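# Move one bread packet from tray onto each plate

## Task

Take bread packets from the tray and set exactly one lying flat on each plate. The remaining two packets stay on the tray. The tray, basket and plates stay roughly where they started, with the basket still standing upright. At the end, neither arm or hand (wrist-camera cable included) is in contact with anything on the table.

## Robot and tools

Robot: two arms, left_arm and right_arm, each with a parallel two-finger gripper, a wrist camera and a chin camera on the hand. Calibrated base positions (scene frame, metres): left_arm (-0.029, +0.281, +0.041), right_arm (-0.048, -0.315, +0.003), both facing almost straight along +x. A camera stand sits behind the arms. Any contact by a wrist-camera cable counts as the hand touching that thing.

Frames: the scene frame has its origin at table-top height, halfway between the nominal bases. +x points out over the table, +z up, and left_arm is on the +y side (image left/right does not follow arm names). Reported hand positions, quaternions (wxyz) and targets use this frame. Motion offsets use the axes of each arm's own Hand target. For a gripper, +z is the direction the fingers point and the fingers open and close along its y axis. end_effector_position is the spot between the finger pads, roughly 1 cm short of the fingertips.

execute_actions(actions, cameras): actions is a list of actions. Each action is a table of 1 to 15 rows, one row per 1/30 s control step; if fewer than 15 rows are given, the final row is held for the rest. Every row is one flat list of 14 numbers, each in [-1, 1], covering both arms even if only one moves: left dx, dy, dz, rx, ry, rz, opening, then right dx, dy, dz, rx, ry, rz, opening. dx..rz are offsets (not poses) from that arm's Hand target as it stood when the action began, along that Hand target's axes; every row counts from that same start, not from the previous row, but the next action starts from the new Hand target, so repeating an offset keeps moving. Scale: 1.0 = 0.6 m for dx, dy, dz and 180 degrees for rotation; rx, ry, rz form one rotation vector. Opening is absolute: +1 fully open (0.094 m), -1 closed. To leave an arm alone, send six zeros and its current opening (0 is a real command). Images come back only if actions is empty or cameras names them; cameras is a list of names, ["all"] or []. An unknown name invalidates the call.

move(target, speed, blend, opening_speed, grip_force, blocking, cameras): drives each gripper in a straight line. target is one 14-number row laid out as above, or a list of up to 15 such rows; every row is an offset from the Hand targets at the start of the move, not from the previous row. speed: path top speed in m/s, 0.002 to 2.9, default 0.25 (turning limited to twice that in rad/s); one number or one per target. blend: corner rounding in metres for lists, 0 (default) stops at each target. opening_speed: rate of the commanded opening, per second on the -1..+1 scale, at least 0.2; use it to close gently. grip_force: per-pad force limit, about 10 to 50 N, one number or one per arm; it persists; lower values close slowly. blocking=false returns after about 0.5 s while the move continues. A move is capped at 10 s. Its result adds a move: line with the ending (done, off_target, moving, held, fault) and limits (paced = pose clipped, held = steps withheld). done means at rest within 10 mm and 2 degrees; it says nothing about contact.

wait(seconds): 0 to 3600, sends nothing new; a running move continues and can end it early. stop(): brakes a running move. zoom_image(camera, region): region [x0, y0, x1, y1] in pixels of that camera's newest image, at most 504 by 504. read_manual(section): licence texts only. finished_scene(scene): ends the scene, integer 1 to 3; send nothing else in that reply.

Cameras (all 672x504): cam_head_left, cam_head_right (fixed, on one bar behind the arms), cam_left_wrist, cam_right_wrist, cam_left_wrist_chin, cam_right_wrist_chin. Calibration is given in the prompt; wrist images may lag a moving arm.

Results: end_effector_position and quaternion per arm; Hand target (the last commanded pose after clipping, which the next offsets start from); Tool commands; grip_measured (opening on the -1..+1 scale; empty reads slightly wide, a firm grip reads a little under the part's width); Joint positions (last value per arm is opening in metres); joint velocities (may just say within noise); joint torques; some step positions for action calls; MOTOR HOT or FAULT lines.

Behaviour and cautions: the commanded orientation is clipped each step to within 40 degrees of the current one. Arms often come to rest a few cm off the command because of friction and weight; an execute_actions call, even with zero offsets, re-requests the target, or send the missing distance. An arm blocked by something keeps pushing until commanded back past its gripper. Faster moves hit harder, and targets far past a contact press harder. Avoid paths near an arm's own base (elbow can whip round); moves do not avoid obstacles or the other arm. Never let the arms or grippers collide or grip each other. To release, command an opening clearly above grip_measured. Motors heat when loaded, stretched or pushing: MOTOR HOT at 75 °C, fold-up fault at 90 °C, collapse at 100 °C. Objects may be nudged occasionally. Do not drop, throw or slam packets, knock the basket over, or let anything leave the table; that fails the task.

Each tool is called after "Call:" as a command line: name --argument value for each argument, lists and objects as JSON in quotes; but a table of rows of numbers goes row by row, as --pt "numbers of a row", without its own name.

## Session

Call:
execute_actions --actions '[]'

Scene clock: 0.00 s.
left_arm: end_effector_position=(+0.1824, +0.0564, +0.2730) grip_measured=+1.000 end_effector_quat_wxyz=(+0.570, +0.156, +0.723, -0.358) | right_arm: end_effector_position=(+0.2098, -0.1979, +0.1657) grip_measured=+1.000 end_effector_quat_wxyz=(+0.574, -0.028, +0.766, +0.290)
Joint positions: left_arm=[-0.9 0.639 0.317 0.226 -0.108 -0.358 0.094] | right_arm=[0.229 0.508 0.105 0.224 -0.215 0.392 0.094]
Joint velocities: within noise
Joint torques (N m): no reading
Heat: left arm: 31 °C; right arm: 32 °C.
Hand target: left_arm +0.1825, +0.0564, +0.2881; +0.582, +0.152, +0.710, -0.367 | right_arm +0.2096, -0.1979, +0.1687; +0.576, -0.029, +0.764, +0.290
Tool commands: left_gripper/opening=+1.0 right_gripper/opening=+1.0
camera_calibration:
cam_left_wrist: T_world_to_cam=[[-0.61152, -0.71211, 0.34489, 0.05961], [-0.58535, 0.11388, -0.80274, 0.3588], [0.53236, -0.69277, -0.48647, 0.16759]] pos_world=[0.15726, 0.11769, 0.34899]
cam_right_wrist: T_world_to_cam=[[0.39072, -0.82529, -0.40772, -0.17603], [-0.67321, 0.04589, -0.73803, 0.3087], [0.62779, 0.56285, -0.53766, 0.15924]] pos_world=[0.17663, -0.24907, 0.24168]
cam_left_wrist_chin: T_world_to_cam=[[-0.62325, -0.7068, 0.33464, 0.06046], [0.05382, -0.46568, -0.88332, 0.23751], [0.78016, -0.53252, 0.32827, -0.08932]] pos_world=[0.09458, 0.10577, 0.21889]
cam_right_wrist_chin: T_world_to_cam=[[0.39743, -0.82005, -0.41179, -0.17545], [0.09896, 0.48444, -0.86921, 0.19912], [0.91228, 0.3047, 0.27368, -0.06596]] pos_world=[0.1102, -0.22024, 0.11888]

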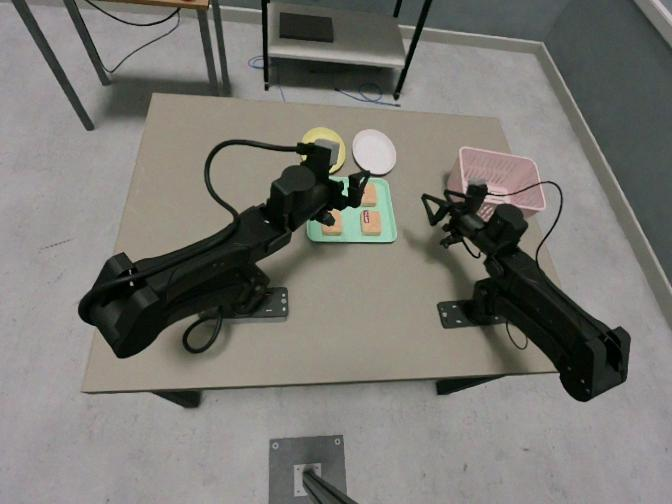

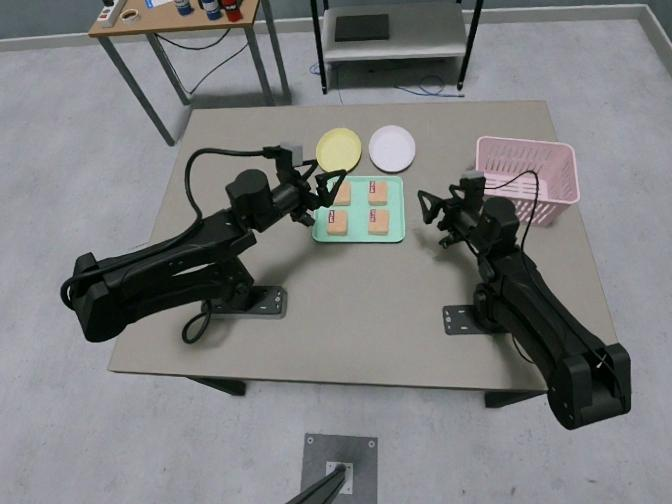

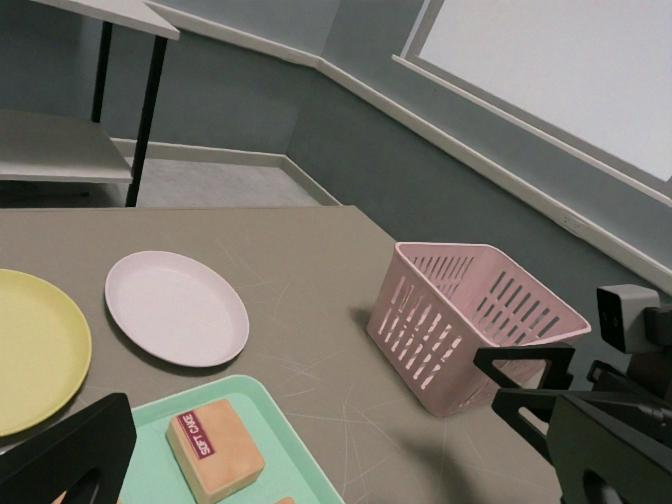

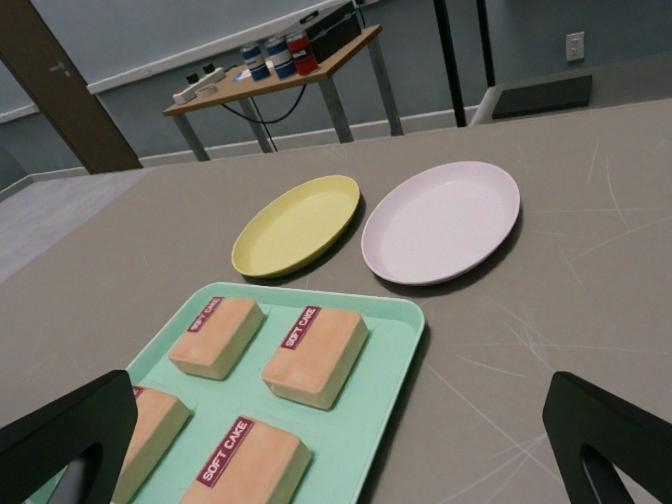

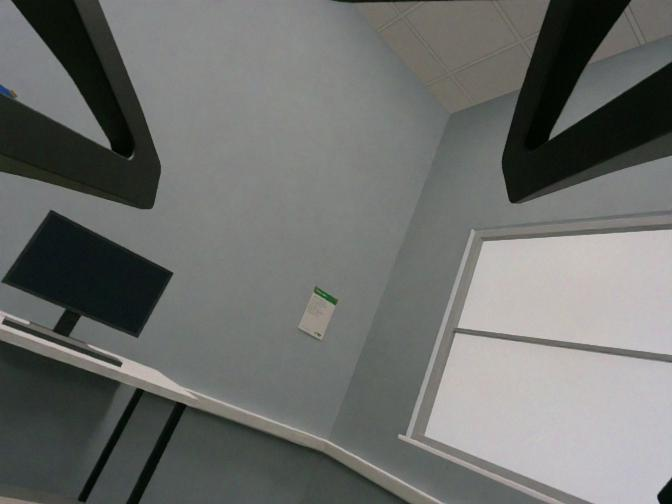

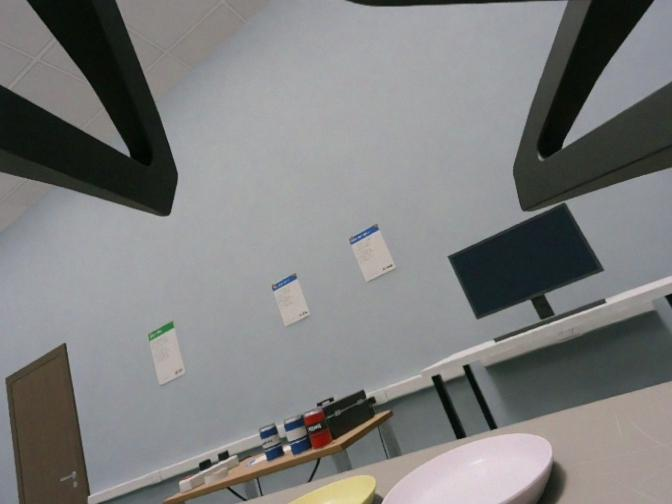

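Call:
move --target '[0.091,0.159,0.12,-0.259,0.41,-0.107,1,-0.049,0.085,0.154,0.201,0.399,0.02,1]' --cameras '["cam_left_wrist","cam_right_wrist","cam_head_right"]'

Scene clock: 66.07 s.
left_arm: end_effector_position=(+0.2749, +0.0631, +0.1962) grip_measured=+1.000 end_effector_quat_wxyz=(-0.002, +0.006, +1.000, +0.006) | right_arm: end_effector_position=(+0.2798, -0.1233, +0.2067) grip_measured=+1.000 end_effector_quat_wxyz=(+0.057, -0.001, +0.998, +0.030)
Joint positions: left_arm=[-0.646 1.995 1.939 -1.524 -0.007 -0.616 0.094] | right_arm=[0.472 1.921 2.025 -1.545 0.006 0.527 0.094]
Joint torques (N m): left_arm=[0.35 -8.16 8.75 -0.05 0.02 -0.07] | right_arm=[0.47 -8.4 8.03 0.28 -0.05 0.09]
Heat: left arm: 35 °C; right arm: 37 °C.
Hand target: left_arm +0.2801, +0.0601, +0.2001; +0.002, +0.000, +1.000, +0.000 | right_arm +0.2798, -0.1201, +0.2005; -0.001, +0.000, +1.000, +0.000
Off the commanded pose: left_arm 0.007 m, 1 deg | right_arm 0.007 m, 7 deg.
joint sent to its limit (right arm) — joint 4 (wrist pitch), lower limit. The joint targets are off in orientation, not in position.
move: off_target (right_arm)
cam_left_wrist: T_world_to_cam=[[-0.00278, -0.9993, -0.03744, 0.0732], [-0.90605, -0.01333, 0.42295, 0.20623], [-0.42315, 0.0351, -0.90538, 0.38455]] pos_world=[0.34978, 0.0624, 0.26368]
cam_right_wrist: T_world_to_cam=[[0.01406, -0.99715, -0.07409, -0.10981], [-0.946, -0.03726, 0.32202, 0.22965], [-0.32387, 0.06556, -0.94383, 0.38423]] pos_world=[0.34323, -0.12613, 0.28056]
Images, in order (width x height): cam_head_right 672x504, cam_left_wrist 672x504, cam_right_wrist 672x504.

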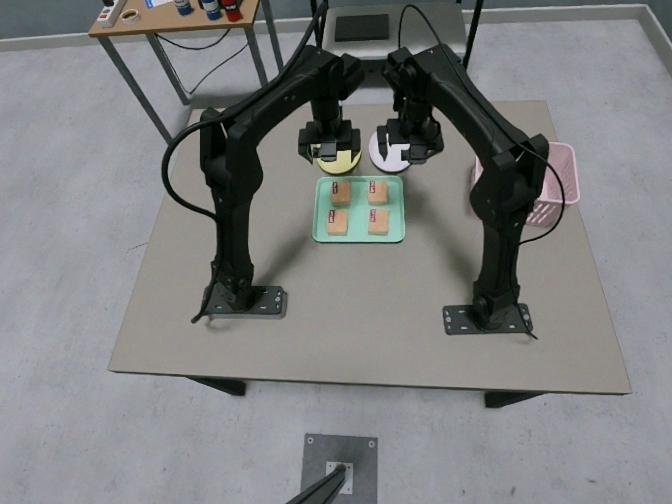

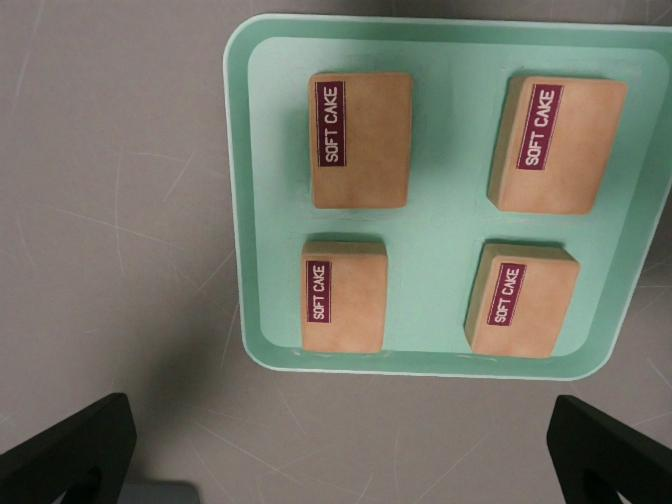

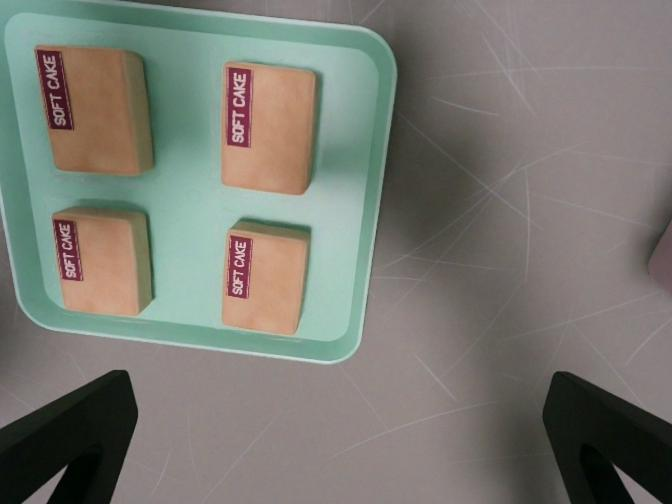

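Call:
move --target '[-0.053,-0.01,0.16,0,0,0,0.8,0,0,0,0,0,0,0.8]' --cameras '["cam_left_wrist","cam_left_wrist_chin"]'

Scene clock: 93.97 s.
left_arm: end_effector_position=(+0.3101, +0.0553, +0.1097) grip_measured=+0.802 end_effector_quat_wxyz=(+0.004, -0.002, +1.000, +0.001) | right_arm: end_effector_position=(+0.2798, -0.1233, +0.2067) grip_measured=+0.801 end_effector_quat_wxyz=(+0.057, -0.001, +0.998, +0.030)
Joint positions: left_arm=[-0.611 2.111 1.767 -1.222 -0.006 -0.597 0.085] | right_arm=[0.472 1.921 2.025 -1.545 0.006 0.527 0.085]
Joint torques (N m): left_arm=[0.21 -9.28 5.68 0.19 0.02 0.08] | right_arm=[0.49 -8.39 8.03 0.28 -0.05 0.09]
Heat: left arm: 34 °C; right arm: 36 °C.
Hand target: left_arm +0.3122, +0.0542, +0.1042; +0.001, +0.000, +1.000, +0.000 | right_arm +0.2798, -0.1200, +0.2005; -0.001, +0.000, +1.000, +0.000
Off the commanded pose: left_arm 0.006 m, 0 deg | right_arm 0.007 m, 8 deg.
joint sent to its limit (right arm) — joint 4 (wrist pitch), lower limit. The joint targets are off in orientation, not in position.
move: done
cam_left_wrist: T_world_to_cam=[[0.01359, -0.99949, -0.02897, 0.05625], [-0.91024, -0.02436, 0.41337, 0.27746], [-0.41386, 0.02075, -0.9101, 0.31981]] pos_world=[0.38415, 0.05635, 0.178]
cam_left_wrist_chin: T_world_to_cam=[[0.00125, -0.99984, -0.018, 0.05513], [-0.89178, 0.00702, -0.45242, 0.3056], [0.45247, 0.01662, -0.89163, 0.06918]] pos_world=[0.24115, 0.05183, 0.20094]

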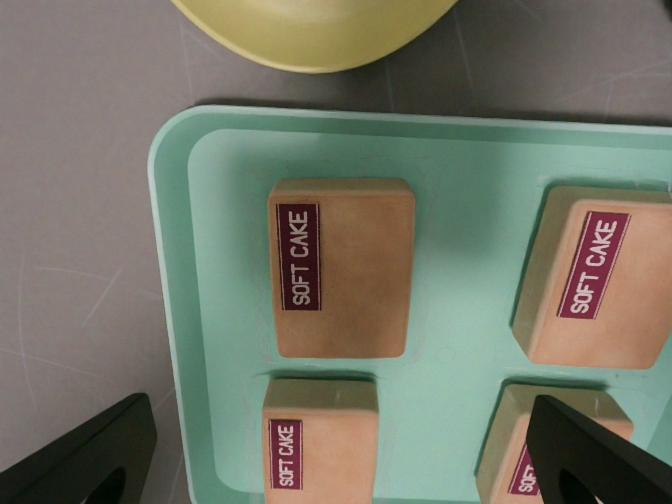

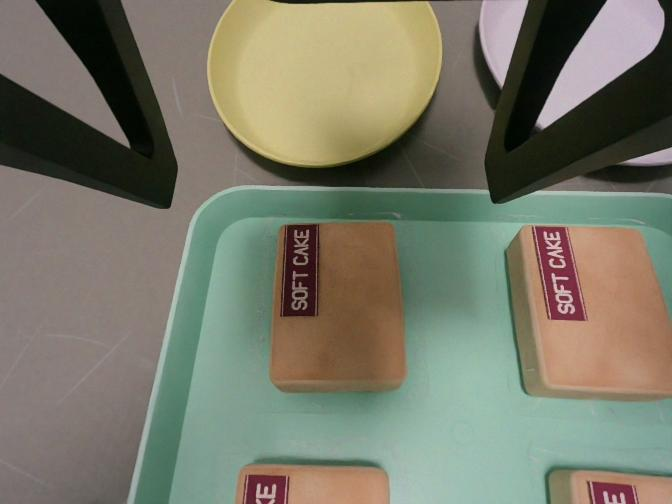

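Call:
move --pt "0.0085 0 0.149 0 0 0 0.8 0 0 0 0 0 0 0.8" --pt "0.0085 0 0.149 0 0 0 0.05 0 0 0 0 0 0 0.8" --opening_speed 0.6 --speed 0.15 --grip_force 20 --cameras '["cam_left_wrist","cam_left_wrist_chin"]'

Scene clock: 111.87 s.
left_arm: end_effector_position=(+0.3101, +0.0551, +0.0228) grip_measured=+0.304 end_effector_quat_wxyz=(+0.007, -0.002, +1.000, -0.002) | right_arm: end_effector_position=(+0.2798, -0.1233, +0.2067) grip_measured=+0.801 end_effector_quat_wxyz=(+0.057, -0.001, +0.998, +0.030)
Joint positions: left_arm=[-0.611 2.191 1.538 -0.903 -0.005 -0.597 0.061] | right_arm=[0.472 1.921 2.025 -1.545 0.006 0.527 0.085]
Joint torques (N m): left_arm=[-0.36 -9.47 4.63 0.21 0.01 0.01] | right_arm=[0.47 -8.39 8.03 0.28 -0.06 0.08]
Heat: left arm: 34 °C; right arm: 36 °C.
Hand target: left_arm +0.3073, +0.0542, +0.0147; +0.001, +0.000, +1.000, +0.000 | right_arm +0.2798, -0.1200, +0.2005; -0.001, +0.000, +1.000, +0.000
Off the commanded pose: left_arm 0.009 m, 1 deg | right_arm 0.007 m, 8 deg.
joint sent to its limit (right arm) — joint 4 (wrist pitch), lower limit. The joint targets are off in orientation, not in position.
grip_force (N): 20, 20
move: done
cam_left_wrist: T_world_to_cam=[[0.01372, -0.99965, -0.02284, 0.05338], [-0.91307, -0.02184, 0.40723, 0.31429], [-0.40758, 0.01526, -0.91304, 0.23917]] pos_world=[0.38372, 0.05657, 0.09161]
cam_left_wrist_chin: T_world_to_cam=[[0.00136, -0.99993, -0.01195, 0.05317], [-0.88862, 0.00427, -0.45863, 0.26563], [0.45865, 0.01124, -0.88855, -0.00995]] pos_world=[0.24053, 0.05215, 0.11362]

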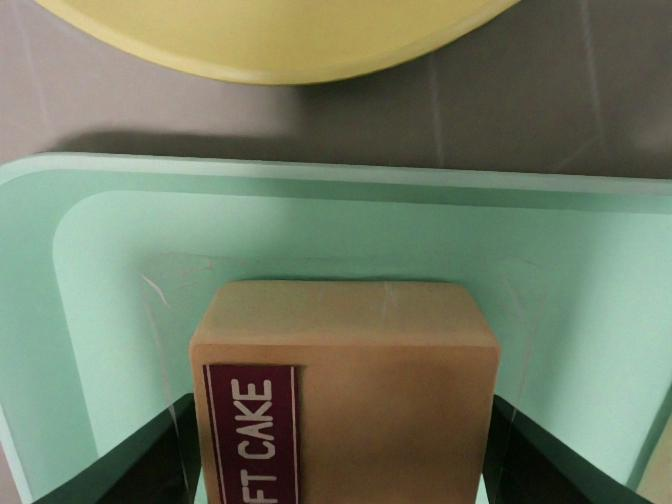

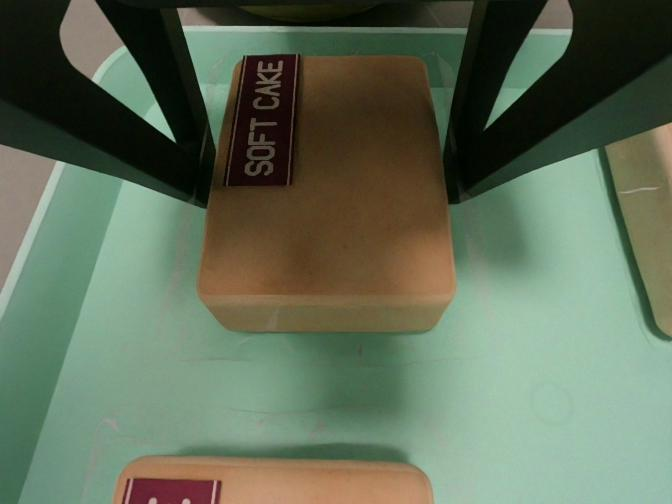

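Call:
move --pt "0 0 -0.13 0 0 0 0.05 0 0 0 0 0 0 0.8" --pt "-0.247 0.015 -0.13 0 0 0 0.05 0 0 0 0 0 0 0.8" --blend 0.02 --cameras '["cam_left_wrist","cam_left_wrist_chin","cam_head_right"]'

Scene clock: 126.97 s.
left_arm: end_effector_position=(+0.4519, +0.0661, +0.0929) grip_measured=+0.273 end_effector_quat_wxyz=(+0.046, -0.004, +0.999, -0.019) | right_arm: end_effector_position=(+0.2798, -0.1233, +0.2067) grip_measured=+0.801 end_effector_quat_wxyz=(+0.057, -0.001, +0.998, +0.030)
Joint positions: left_arm=[-0.442 2.744 2.827 -1.555 -0.004 -0.432 0.06] | right_arm=[0.472 1.921 2.025 -1.545 0.006 0.527 0.085]
Joint torques (N m): left_arm=[-0.16 -12.4 8.83 0.18 0 0.08] | right_arm=[0.46 -8.39 8.03 0.29 -0.05 0.08]
Heat: left arm: 34 °C; right arm: 36 °C.
Hand target: left_arm +0.4553, +0.0633, +0.0931; +0.001, +0.000, +1.000, +0.000 | right_arm +0.2798, -0.1200, +0.2005; -0.001, +0.000, +1.000, +0.000
Off the commanded pose: left_arm 0.004 m, 6 deg | right_arm 0.007 m, 8 deg.
elbow stopped short (left arm): the move would have taken joint 3 (elbow) straighter than the controller allows.
joint sent to its limit (right arm) — joint 4 (wrist pitch), lower limit. The joint targets are off in orientation, not in position.
grip_force (N): 20, 20
move: off_target (left_arm)
cam_left_wrist: T_world_to_cam=[[0.01839, -0.99975, 0.01233, 0.05866], [-0.94158, -0.01317, 0.33653, 0.43438], [-0.33629, -0.0178, -0.94159, 0.33337]] pos_world=[0.52003, 0.0703, 0.16699]
cam_left_wrist_chin: T_world_to_cam=[[0.0052, -0.99974, 0.02221, 0.05993], [-0.85075, -0.01609, -0.52532, 0.4142], [0.52554, -0.01616, -0.85062, -0.04488]] pos_world=[0.37566, 0.06586, 0.17808]
Images, in order (width x height): cam_head_right 672x504, cam_left_wrist 672x504, cam_left_wrist_chin 672x504.

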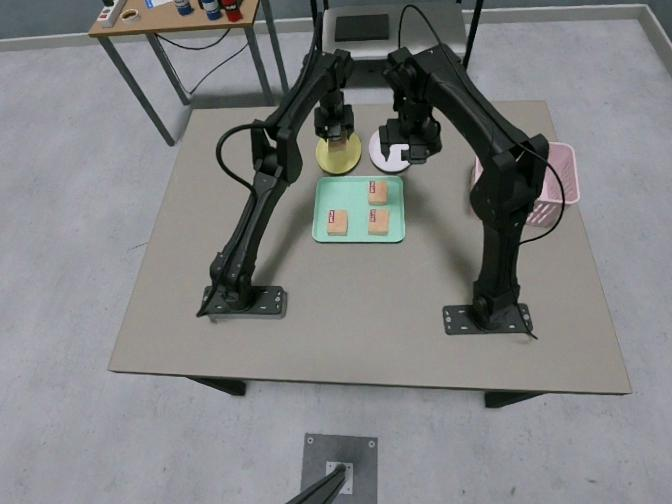

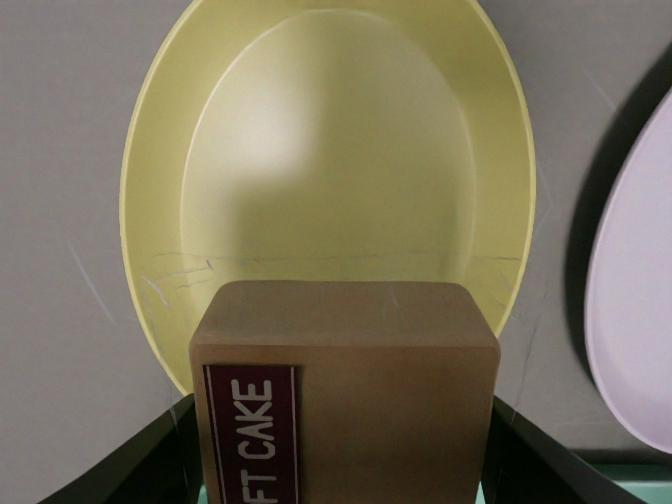

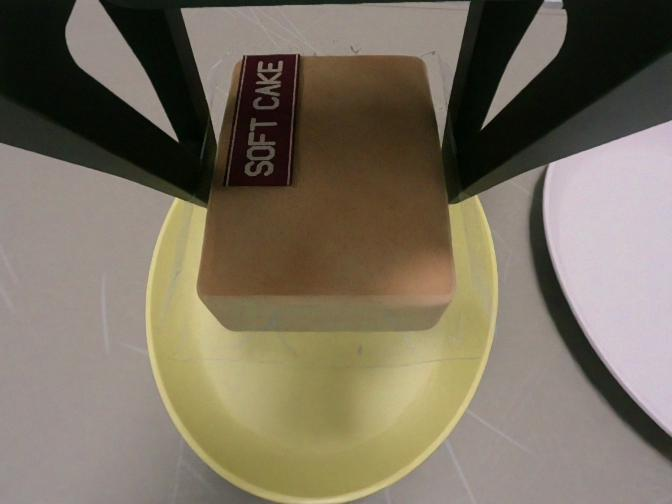

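Call:
move --target '[-0.012,0.006,0.12,0,0,0,0.05,0,0,0,0,0,0,0.8]' --speed 0.12 --cameras '["cam_left_wrist","cam_left_wrist_chin"]'

Scene clock: 146.53 s.
left_arm: end_effector_position=(+0.4547, +0.0677, +0.0243) grip_measured=+0.273 end_effector_quat_wxyz=(+0.012, -0.001, +1.000, -0.003) | right_arm: end_effector_position=(+0.2798, -0.1233, +0.2067) grip_measured=+0.801 end_effector_quat_wxyz=(+0.057, -0.001, +0.998, +0.030)
Joint positions: left_arm=[-0.437 2.883 2.832 -1.495 -0.004 -0.42 0.06] | right_arm=[0.472 1.921 2.025 -1.545 0.006 0.527 0.085]
Joint torques (N m): left_arm=[0.43 -12.6 8.43 0.22 0 0.07] | right_arm=[0.47 -8.4 8.05 0.28 -0.05 0.09]
Heat: left arm: 36 °C; right arm: 36 °C.
Hand target: left_arm +0.4627, +0.0669, +0.0211; +0.001, +0.000, +1.000, +0.000 | right_arm +0.2798, -0.1200, +0.2005; -0.001, +0.000, +1.000, +0.000
Off the commanded pose: left_arm 0.009 m, 1 deg | right_arm 0.007 m, 8 deg.
elbow stopped short (left arm): the move would have taken joint 3 (elbow) straighter than the controller allows.
joint sent to its limit (right arm) — joint 4 (wrist pitch), lower limit. The joint targets are off in orientation, not in position.
grip_force (N): 20, 20
move: done
cam_left_wrist: T_world_to_cam=[[0.01125, -0.99974, -0.01959, 0.06506], [-0.91695, -0.01813, 0.39859, 0.44772], [-0.39885, 0.01348, -0.91692, 0.29556]] pos_world=[0.52769, 0.06918, 0.09382]
cam_left_wrist_chin: T_world_to_cam=[[-0.00116, -0.99996, -0.0088, 0.06671], [-0.8842, 0.00513, -0.46708, 0.39294], [0.4671, 0.00724, -0.88417, -0.07874]] pos_world=[0.3843, 0.06526, 0.11451]

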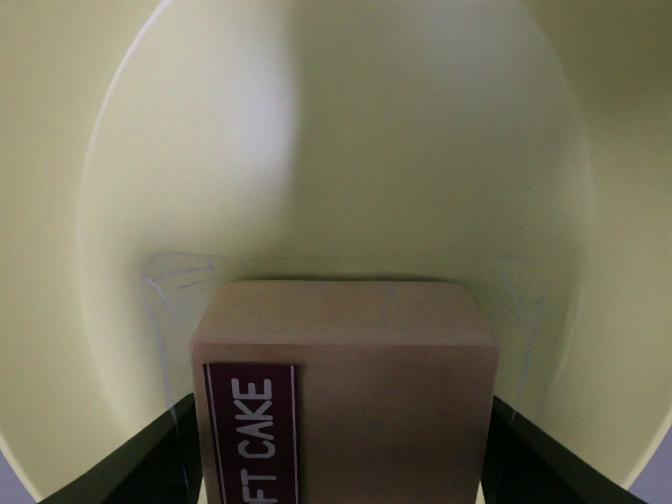

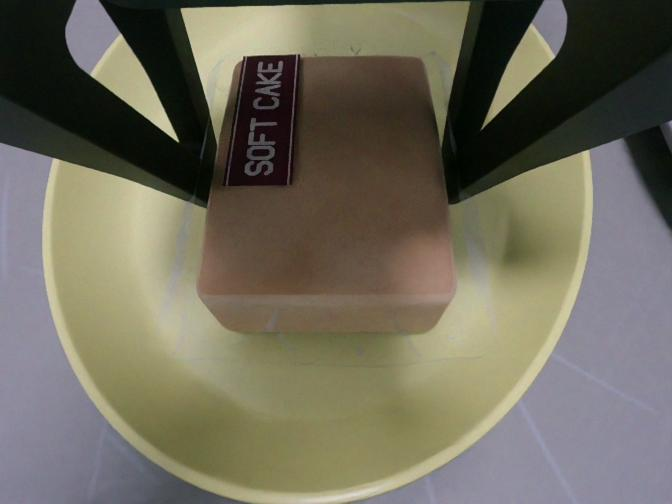

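Call:
move --pt "0 0 0.003 0 0 0 0.55 0 0 0 0 0 0 0.8" --pt "0 0 -0.15 0 0 0 0.55 0 0 0 0 0 0 0.8" --opening_speed 0.6 --speed 0.15 --cameras '["cam_left_wrist_chin"]'

Scene clock: 158.27 s.
left_arm: end_effector_position=(+0.4522, +0.0688, +0.0712) grip_measured=+0.548 end_effector_quat_wxyz=(+0.031, -0.001, +0.999, -0.012) | right_arm: end_effector_position=(+0.2798, -0.1233, +0.2067) grip_measured=+0.801 end_effector_quat_wxyz=(+0.057, -0.001, +0.998, +0.030)
Joint positions: left_arm=[-0.437 2.79 2.832 -1.548 -0.004 -0.42 0.073] | right_arm=[0.472 1.921 2.025 -1.545 0.006 0.527 0.085]
Joint torques (N m): left_arm=[0.4 -18.99 8.39 0.08 0 0.08] | right_arm=[0.49 -8.39 8.02 0.28 -0.06 0.09]
Heat: left arm: 36 °C; right arm: 36 °C.
Hand target: left_arm +0.4625, +0.0669, +0.1113; +0.001, +0.000, +1.000, +0.000 | right_arm +0.2798, -0.1200, +0.2005; -0.001, +0.000, +1.000, +0.000
Off the commanded pose: left_arm 0.041 m, 4 deg | right_arm 0.007 m, 8 deg.
elbow stopped short (left arm): the move would have taken joint 3 (elbow) straighter than the controller allows.
joint sent to its limit (right arm) — joint 4 (wrist pitch), lower limit. The joint targets are off in orientation, not in position.
grip_force (N): 20, 20
move: off_target (left_arm)
cam_left_wrist_chin: T_world_to_cam=[[-0.00113, -0.99997, 0.00777, 0.06701], [-0.86618, -0.00291, -0.49973, 0.40735], [0.49974, -0.00729, -0.86615, -0.05115]] pos_world=[0.37847, 0.06782, 0.15874]

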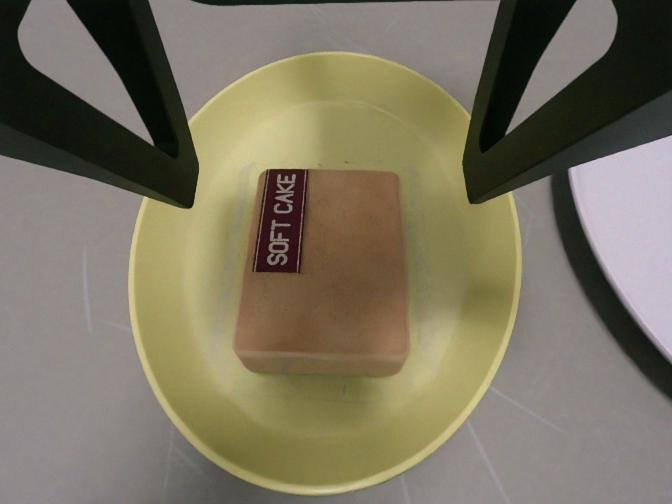

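Call:
move --pt "0.267 0.217 -0.133 0 0 0 0.55 0 0 0 0 0 0 0.8" --pt "0.267 0.217 -0.133 0 0 0 0.55 -0.083 0.092 0.159 0 0 0 0.8" --blend 0.03 --cameras '["cam_right_wrist","cam_right_wrist_chin"]'

Scene clock: 166.10 s.
left_arm: end_effector_position=(+0.3023, +0.1954, +0.1785) grip_measured=+0.548 end_effector_quat_wxyz=(-0.020, -0.001, +1.000, +0.007) | right_arm: end_effector_position=(+0.3282, -0.0680, +0.1199) grip_measured=+0.801 end_effector_quat_wxyz=(+0.015, -0.002, +1.000, +0.006)
Joint positions: left_arm=[-0.276 1.885 1.716 -1.444 -0.004 -0.26 0.073] | right_arm=[0.523 2.3 2.265 -1.504 0.005 0.576 0.085]
Joint torques (N m): left_arm=[0.42 -12.14 4.67 0.09 0 0.08] | right_arm=[0.18 -11.04 8.16 0.23 -0.06 0.08]
Heat: left arm: 36 °C; right arm: 36 °C.
Hand target: left_arm +0.3019, +0.1969, +0.1905; +0.001, +0.000, +1.000, +0.000 | right_arm +0.3296, -0.0650, +0.1051; +0.000, +0.000, +1.000, +0.000
Off the commanded pose: left_arm 0.012 m, 3 deg | right_arm 0.015 m, 2 deg.
grip_force (N): 20, 20
move: off_target (left_arm, right_arm)
cam_right_wrist: T_world_to_cam=[[0.0121, -0.99954, -0.02783, -0.06678], [-0.91487, -0.0223, 0.40314, 0.28651], [-0.40357, 0.02058, -0.91472, 0.33394]] pos_world=[0.3977, -0.06724, 0.1881]
cam_right_wrist_chin: T_world_to_cam=[[0.00947, -0.99928, -0.03686, -0.06458], [-0.87008, 0.00994, -0.49281, 0.32528], [0.49282, 0.03674, -0.86936, 0.05556]] pos_world=[0.25625, -0.06981, 0.20623]

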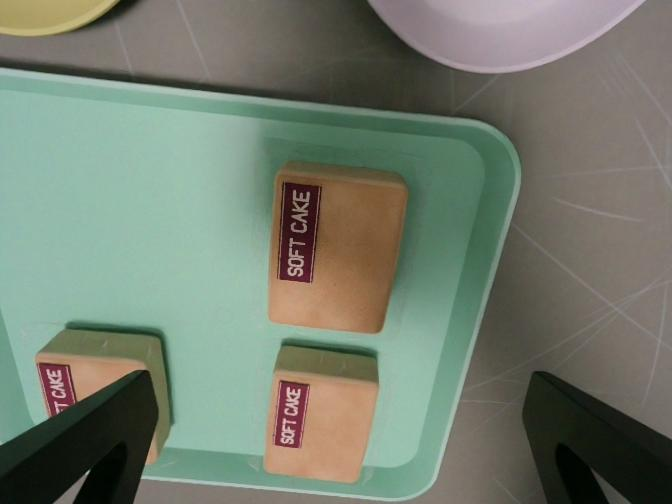

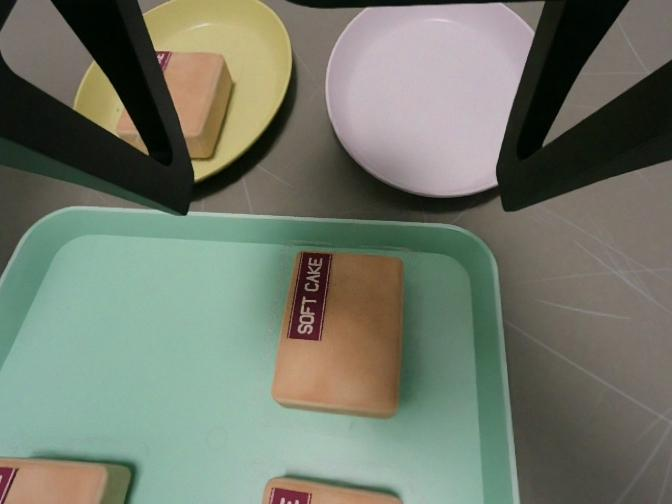

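Call:
move --target '[0,0,0,0,0,0,0.55,0.007,0.0065,0.153,0,0,0.033,0.8]' --speed 0.15 --cameras '["cam_right_wrist","cam_right_wrist_chin"]'

Scene clock: 181.17 s.
left_arm: end_effector_position=(+0.3023, +0.1954, +0.1785) grip_measured=+0.548 end_effector_quat_wxyz=(-0.020, -0.001, +1.000, +0.007) | right_arm: end_effector_position=(+0.3309, -0.0612, +0.0353) grip_measured=+0.801 end_effector_quat_wxyz=(+0.019, +0.051, +0.998, +0.011)
Joint positions: left_arm=[-0.276 1.885 1.716 -1.444 -0.004 -0.26 0.073] | right_arm=[0.532 2.3 1.927 -1.155 0.005 0.692 0.085]
Joint torques (N m): left_arm=[0.43 -12.12 4.68 0.09 0 0.08] | right_arm=[0.47 -11.75 5.38 0.39 -0.06 0.1]
Heat: left arm: 35 °C; right arm: 37 °C.
Hand target: left_arm +0.3019, +0.1969, +0.1905; +0.001, +0.000, +1.000, +0.000 | right_arm +0.3254, -0.0611, +0.0134; +0.000, +0.052, +0.999, +0.000
Off the commanded pose: left_arm 0.012 m, 3 deg | right_arm 0.023 m, 3 deg.
grip_force (N): 20, 20
move: off_target (right_arm)
cam_right_wrist: T_world_to_cam=[[-0.0942, -0.99481, -0.0386, -0.02655], [-0.91543, 0.07131, 0.39611, 0.32945], [-0.3913, 0.07265, -0.91739, 0.25673]] pos_world=[0.39955, -0.06856, 0.104]
cam_right_wrist_chin: T_world_to_cam=[[-0.09668, -0.99417, -0.04768, -0.02509], [-0.85985, 0.10755, -0.49909, 0.2887], [0.50131, -0.00725, -0.86524, -0.02528]] pos_world=[0.25849, -0.05618, 0.12102]

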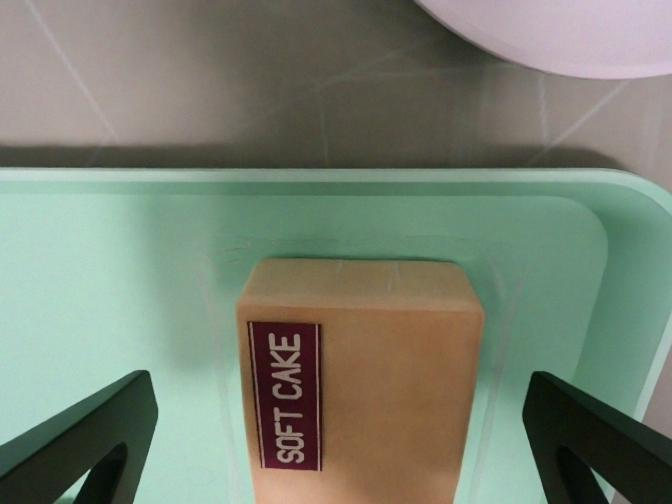

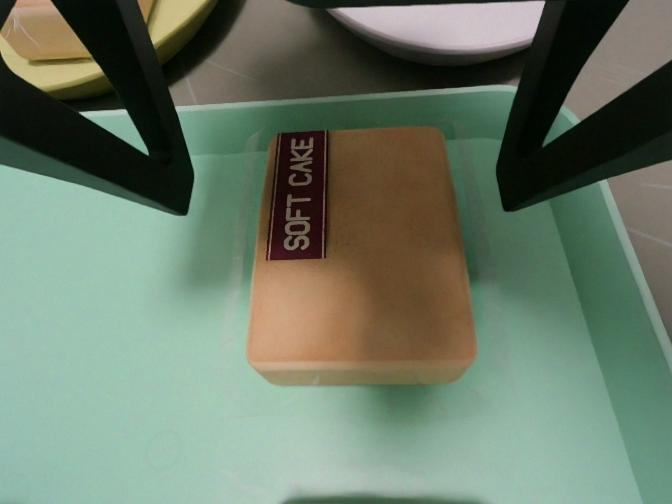

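Call:
move --target '[0,0,0,0,0,0,0.55,0.009,-0.006,0.022,0,0,0,0.8]' --speed 0.08 --cameras '["cam_right_wrist","cam_right_wrist_chin"]'

Scene clock: 192.83 s.
left_arm: end_effector_position=(+0.3023, +0.1954, +0.1785) grip_measured=+0.548 end_effector_quat_wxyz=(-0.020, -0.001, +1.000, +0.007) | right_arm: end_effector_position=(+0.3255, -0.0648, +0.0159) grip_measured=+0.801 end_effector_quat_wxyz=(+0.014, +0.052, +0.999, +0.007)
Joint positions: left_arm=[-0.276 1.885 1.716 -1.444 -0.004 -0.26 0.073] | right_arm=[0.532 2.3 1.85 -1.09 0.005 0.693 0.085]
Joint torques (N m): left_arm=[0.44 -12.12 4.67 0.1 0 0.08] | right_arm=[0.59 -12.83 5.26 0.38 -0.06 0.09]
Heat: left arm: 34 °C; right arm: 36 °C.
Hand target: left_arm +0.3019, +0.1969, +0.1905; +0.001, +0.000, +1.000, +0.000 | right_arm +0.3196, -0.0641, +0.0001; +0.000, +0.052, +0.999, +0.000
Off the commanded pose: left_arm 0.012 m, 3 deg | right_arm 0.017 m, 2 deg.
grip_force (N): 20, 20
move: off_target (right_arm)
cam_right_wrist: T_world_to_cam=[[-0.09609, -0.99491, -0.03047, -0.03099], [-0.91099, 0.07557, 0.40545, 0.33101], [-0.40108, 0.06672, -0.91361, 0.23987]] pos_world=[0.39477, -0.07185, 0.08399]
cam_right_wrist_chin: T_world_to_cam=[[-0.09869, -0.99433, -0.03952, -0.02962], [-0.86504, 0.10535, -0.49051, 0.27619], [0.49189, -0.01422, -0.87054, -0.03661]] pos_world=[0.254, -0.05907, 0.10243]

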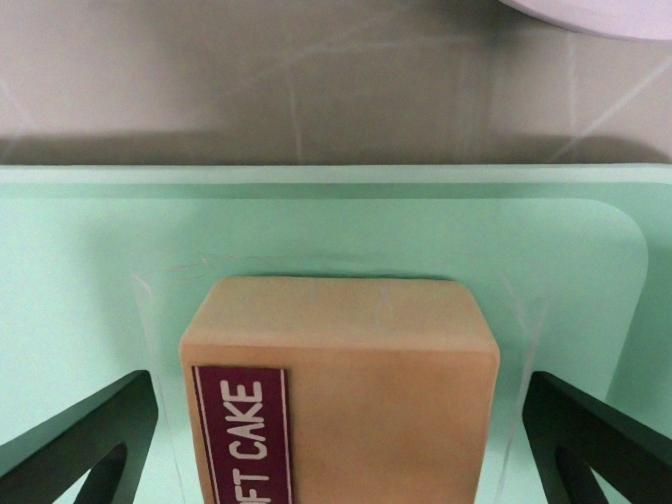

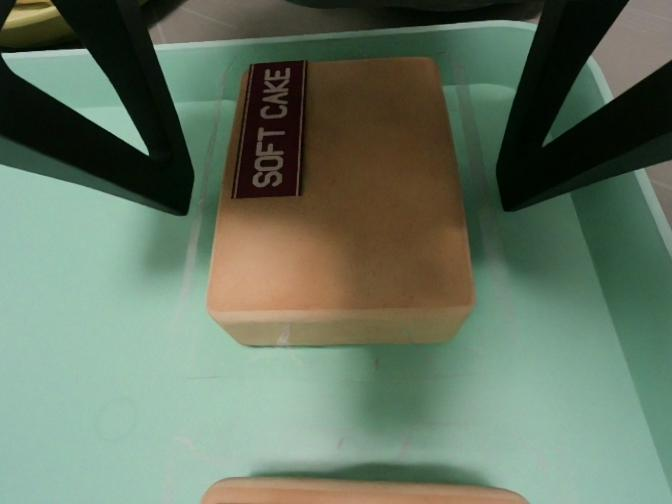

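Call:
move --pt "0 0 0 0 0 0 0.55 0 0 -0.01 0 -0.078 0 0.8" --pt "0 0 0 0 0 0 0.55 0 0 -0.004 0 -0.078 0 0.05" --opening_speed 0.6 --speed 0.1 --cameras '["cam_right_wrist","cam_right_wrist_chin"]'

Scene clock: 223.27 s.
left_arm: end_effector_position=(+0.3023, +0.1954, +0.1785) grip_measured=+0.548 end_effector_quat_wxyz=(-0.020, -0.001, +1.000, +0.007) | right_arm: end_effector_position=(+0.3261, -0.0632, +0.0119) grip_measured=+0.406 end_effector_quat_wxyz=(+0.130, +0.051, +0.990, -0.005)
Joint positions: left_arm=[-0.276 1.885 1.716 -1.444 -0.004 -0.26 0.073] | right_arm=[0.603 2.157 1.565 -0.785 0.177 0.745 0.066]
Joint torques (N m): left_arm=[0.43 -12.12 4.67 0.09 0 0.08] | right_arm=[0.42 -13.61 4.36 0.7 0.02 0.1]
Heat: left arm: 34 °C; right arm: 35 °C.
Hand target: left_arm +0.3019, +0.1969, +0.1905; +0.001, +0.000, +1.000, +0.000 | right_arm +0.3195, -0.0642, +0.0024; +0.122, +0.051, +0.991, -0.007
Off the commanded pose: left_arm 0.012 m, 3 deg | right_arm 0.011 m, 1 deg.
grip_force (N): 20, 20
move: off_target (right_arm)
cam_right_wrist: T_world_to_cam=[[-0.09095, -0.99571, -0.01676, -0.03124], [-0.97955, 0.08642, 0.18167, 0.35877], [-0.17944, 0.03295, -0.98322, 0.16281]] pos_world=[0.37781, -0.06748, 0.09438]
cam_right_wrist_chin: T_world_to_cam=[[-0.09146, -0.99546, -0.02628, -0.03067], [-0.72823, 0.08486, -0.68006, 0.23095], [0.67921, -0.04306, -0.73268, -0.10496]] pos_world=[0.23667, -0.05465, 0.07935]

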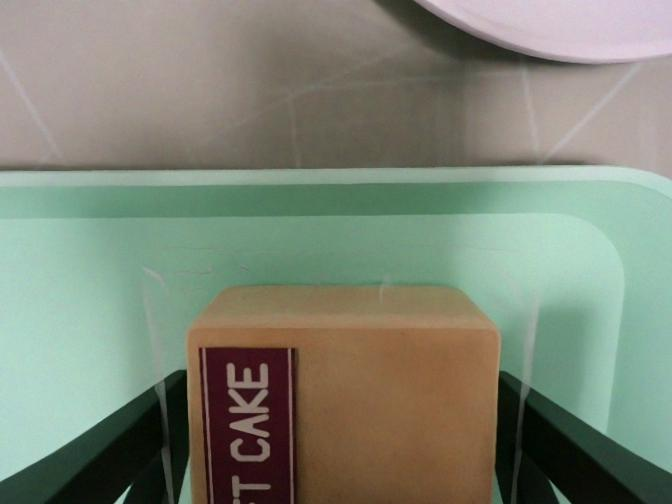

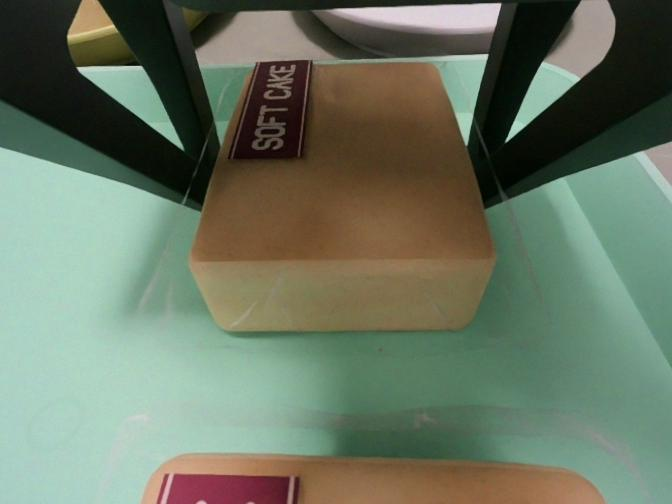

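Call:
move --pt "0 0 0 0 0 0 0.55 -0.04 0 -0.162 0 0 0 0.05" --pt "0 0 0 0 0 0 0.55 -0.297 -0.05 -0.097 0 0 0 0.05" --blend 0.02 --cameras '["cam_right_wrist","cam_right_wrist_chin","cam_head_right"]'

Scene clock: 234.30 s.
left_arm: end_effector_position=(+0.3023, +0.1954, +0.1785) grip_measured=+0.548 end_effector_quat_wxyz=(-0.020, -0.001, +1.000, +0.007) | right_arm: end_effector_position=(+0.4754, -0.1112, +0.1213) grip_measured=+0.389 end_effector_quat_wxyz=(+0.177, +0.053, +0.983, +0.018)
Joint positions: left_arm=[-0.276 1.885 1.716 -1.444 -0.004 -0.26 0.073] | right_arm=[0.352 2.641 2.843 -1.436 0.125 0.497 0.065]
Joint torques (N m): left_arm=[0.43 -12.12 4.67 0.09 0 0.08] | right_arm=[0.06 -13.59 8.32 0.61 0 -0.03]
Heat: left arm: 34 °C; right arm: 35 °C.
Hand target: left_arm +0.3019, +0.1969, +0.1905; +0.001, +0.000, +1.000, +0.000 | right_arm +0.4745, -0.1103, +0.1021; +0.122, +0.051, +0.991, -0.007
Off the commanded pose: left_arm 0.012 m, 3 deg | right_arm 0.019 m, 7 deg.
elbow stopped short (right arm): the move would have taken joint 3 (elbow) straighter than the controller allows.
grip_force (N): 20, 20
move: off_target (right_arm)
cam_right_wrist: T_world_to_cam=[[-0.0866, -0.9941, -0.06531, -0.05963], [-0.99274, 0.08061, 0.08928, 0.50613], [-0.08349, 0.07257, -0.99386, 0.25887]] pos_world=[0.5189, -0.11886, 0.2082]
cam_right_wrist_chin: T_world_to_cam=[[-0.08608, -0.99348, -0.07475, -0.05842], [-0.65916, 0.11305, -0.74346, 0.3961], [0.74706, -0.01472, -0.66459, -0.16557]] pos_world=[0.37975, -0.10526, 0.18008]
Images, in order (width x height): cam_head_right 672x504, cam_right_wrist 672x504, cam_right_wrist_chin 672x504.

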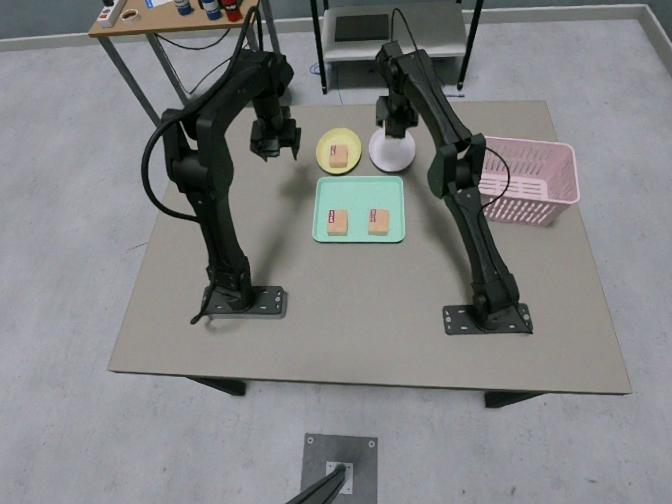

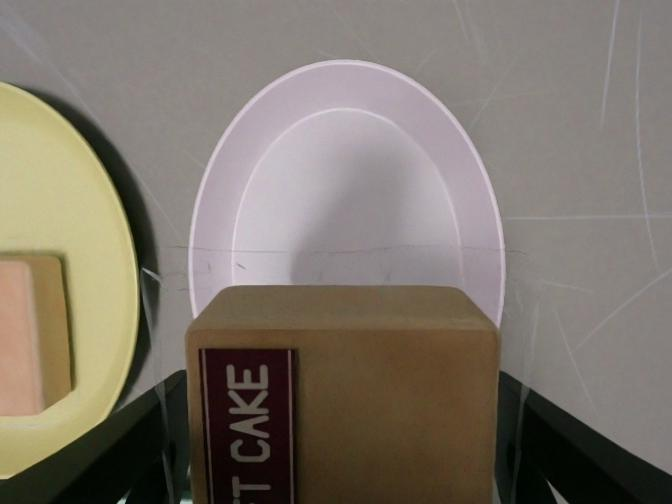

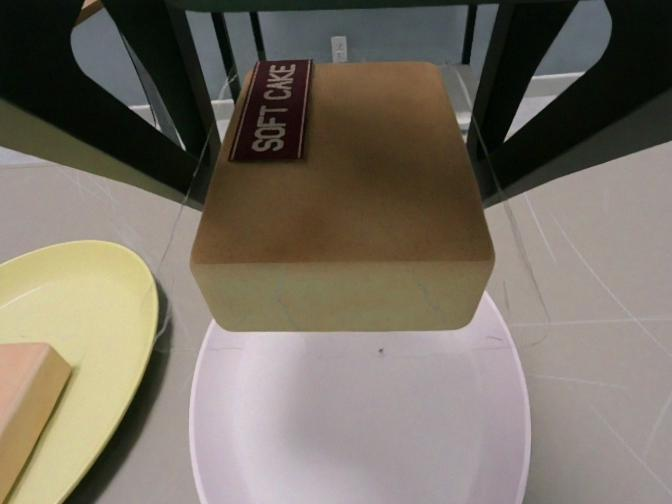

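Call:
move --target '[0,0,0,0,0,0,0.55,0.005,0.005,0.102,0,0,0,0.05]' --speed 0.15 --cameras '["cam_right_wrist","cam_right_wrist_chin"]'

Scene clock: 251.20 s.
left_arm: end_effector_position=(+0.3023, +0.1954, +0.1785) grip_measured=+0.548 end_effector_quat_wxyz=(-0.020, -0.001, +1.000, +0.007) | right_arm: end_effector_position=(+0.4814, -0.1083, +0.0558) grip_measured=+0.389 end_effector_quat_wxyz=(+0.141, +0.051, +0.989, +0.000)
Joint positions: left_arm=[-0.276 1.885 1.716 -1.444 -0.004 -0.26 0.073] | right_arm=[0.352 2.768 2.844 -1.391 0.124 0.496 0.065]
Joint torques (N m): left_arm=[0.43 -12.12 4.67 0.1 0 0.07] | right_arm=[-0.49 -15.09 8.4 0.76 0 -0.02]
Heat: left arm: 34 °C; right arm: 37 °C.
Hand target: left_arm +0.3019, +0.1969, +0.1905; +0.001, +0.000, +1.000, +0.000 | right_arm +0.4866, -0.1086, +0.0419; +0.122, +0.051, +0.991, -0.007
Off the commanded pose: left_arm 0.012 m, 3 deg | right_arm 0.015 m, 2 deg.
elbow stopped short (right arm): the move would have taken joint 3 (elbow) straighter than the controller allows.
grip_force (N): 20, 20
move: off_target (right_arm)
cam_right_wrist: T_world_to_cam=[[-0.08899, -0.99565, -0.02757, -0.06168], [-0.98356, 0.08348, 0.16013, 0.50966], [-0.15714, 0.04137, -0.98671, 0.2257]] pos_world=[0.53126, -0.1133, 0.13939]
cam_right_wrist_chin: T_world_to_cam=[[-0.08918, -0.99533, -0.03706, -0.06077], [-0.71277, 0.08976, -0.69563, 0.37173], [0.6957, -0.03562, -0.71745, -0.18819]] pos_world=[0.39046, -0.10055, 0.12131]

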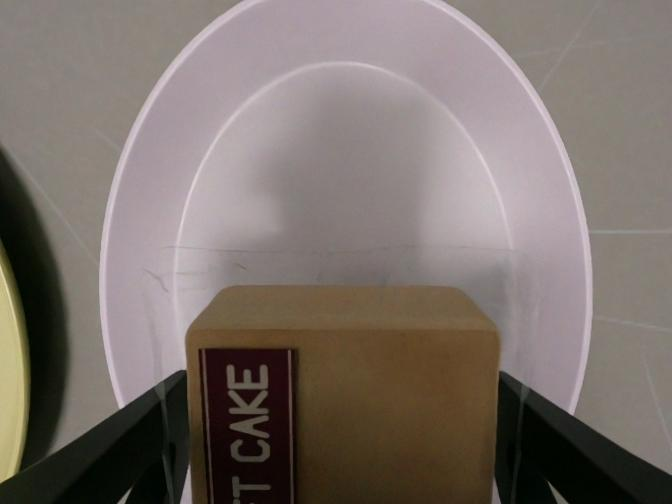

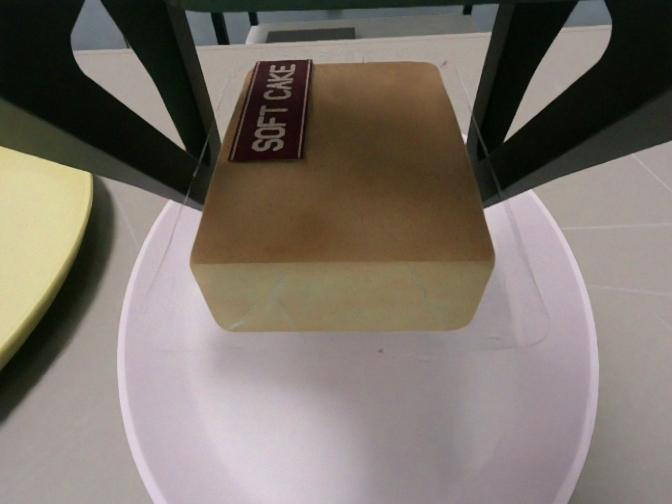

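Call:
move --target '[0,0,0,0,0,0,0.55,-0.01,0.002,0.05,0,0,0,0.05]' --speed 0.1 --cameras '["cam_right_wrist","cam_right_wrist_chin"]'

Scene clock: 275.27 s.
left_arm: end_effector_position=(+0.3023, +0.1954, +0.1785) grip_measured=+0.548 end_effector_quat_wxyz=(-0.020, -0.001, +1.000, +0.007) | right_arm: end_effector_position=(+0.4955, -0.1086, +0.0302) grip_measured=+0.389 end_effector_quat_wxyz=(+0.149, +0.051, +0.988, +0.004)
Joint positions: left_arm=[-0.276 1.885 1.716 -1.444 -0.004 -0.26 0.073] | right_arm=[0.342 2.822 2.844 -1.319 0.122 0.485 0.065]
Joint torques (N m): left_arm=[0.43 -12.12 4.67 0.09 0 0.07] | right_arm=[-0.42 -15.23 8.49 0.78 -0.01 -0.02]
Heat: left arm: 34 °C; right arm: 36 °C.
Hand target: left_arm +0.3019, +0.1969, +0.1905; +0.001, +0.000, +1.000, +0.000 | right_arm +0.4997, -0.1087, +0.0142; +0.122, +0.051, +0.991, -0.007
Off the commanded pose: left_arm 0.012 m, 3 deg | right_arm 0.017 m, 3 deg.
elbow stopped short (right arm): the move would have taken joint 3 (elbow) straighter than the controller allows.
grip_force (N): 20, 20
move: off_target (right_arm)
cam_right_wrist: T_world_to_cam=[[-0.08811, -0.99551, -0.03456, -0.0616], [-0.98598, 0.08222, 0.14522, 0.52924], [-0.14173, 0.04687, -0.98879, 0.19567]] pos_world=[0.54413, -0.11401, 0.11449]
cam_right_wrist_chin: T_world_to_cam=[[-0.08817, -0.99513, -0.04402, -0.06093], [-0.70184, 0.09342, -0.70618, 0.35927], [0.70686, -0.03137, -0.70666, -0.22181]] pos_world=[0.40356, -0.10115, 0.09429]

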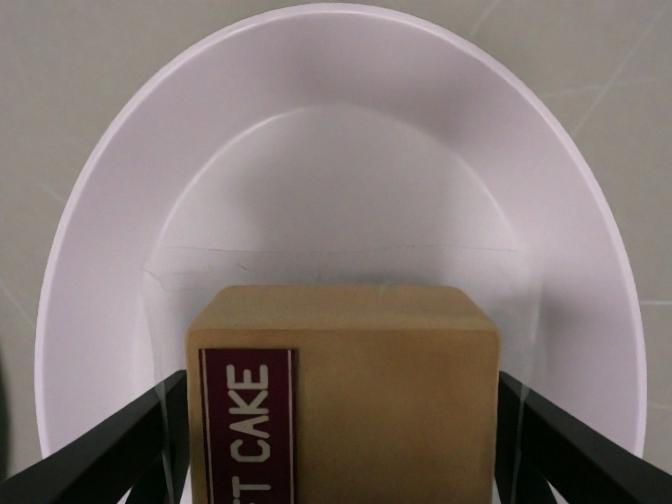

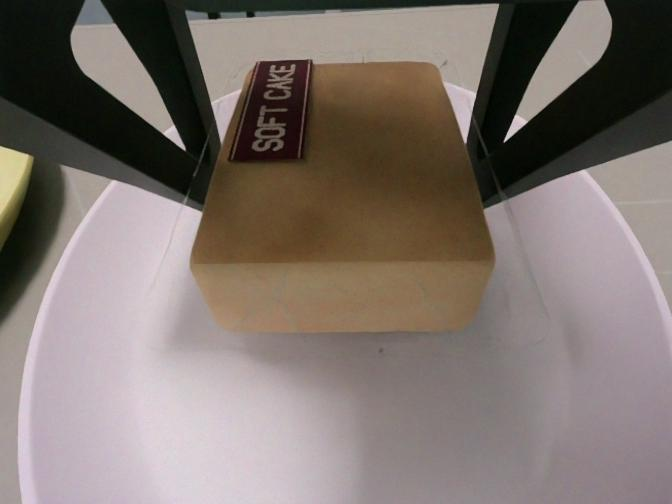

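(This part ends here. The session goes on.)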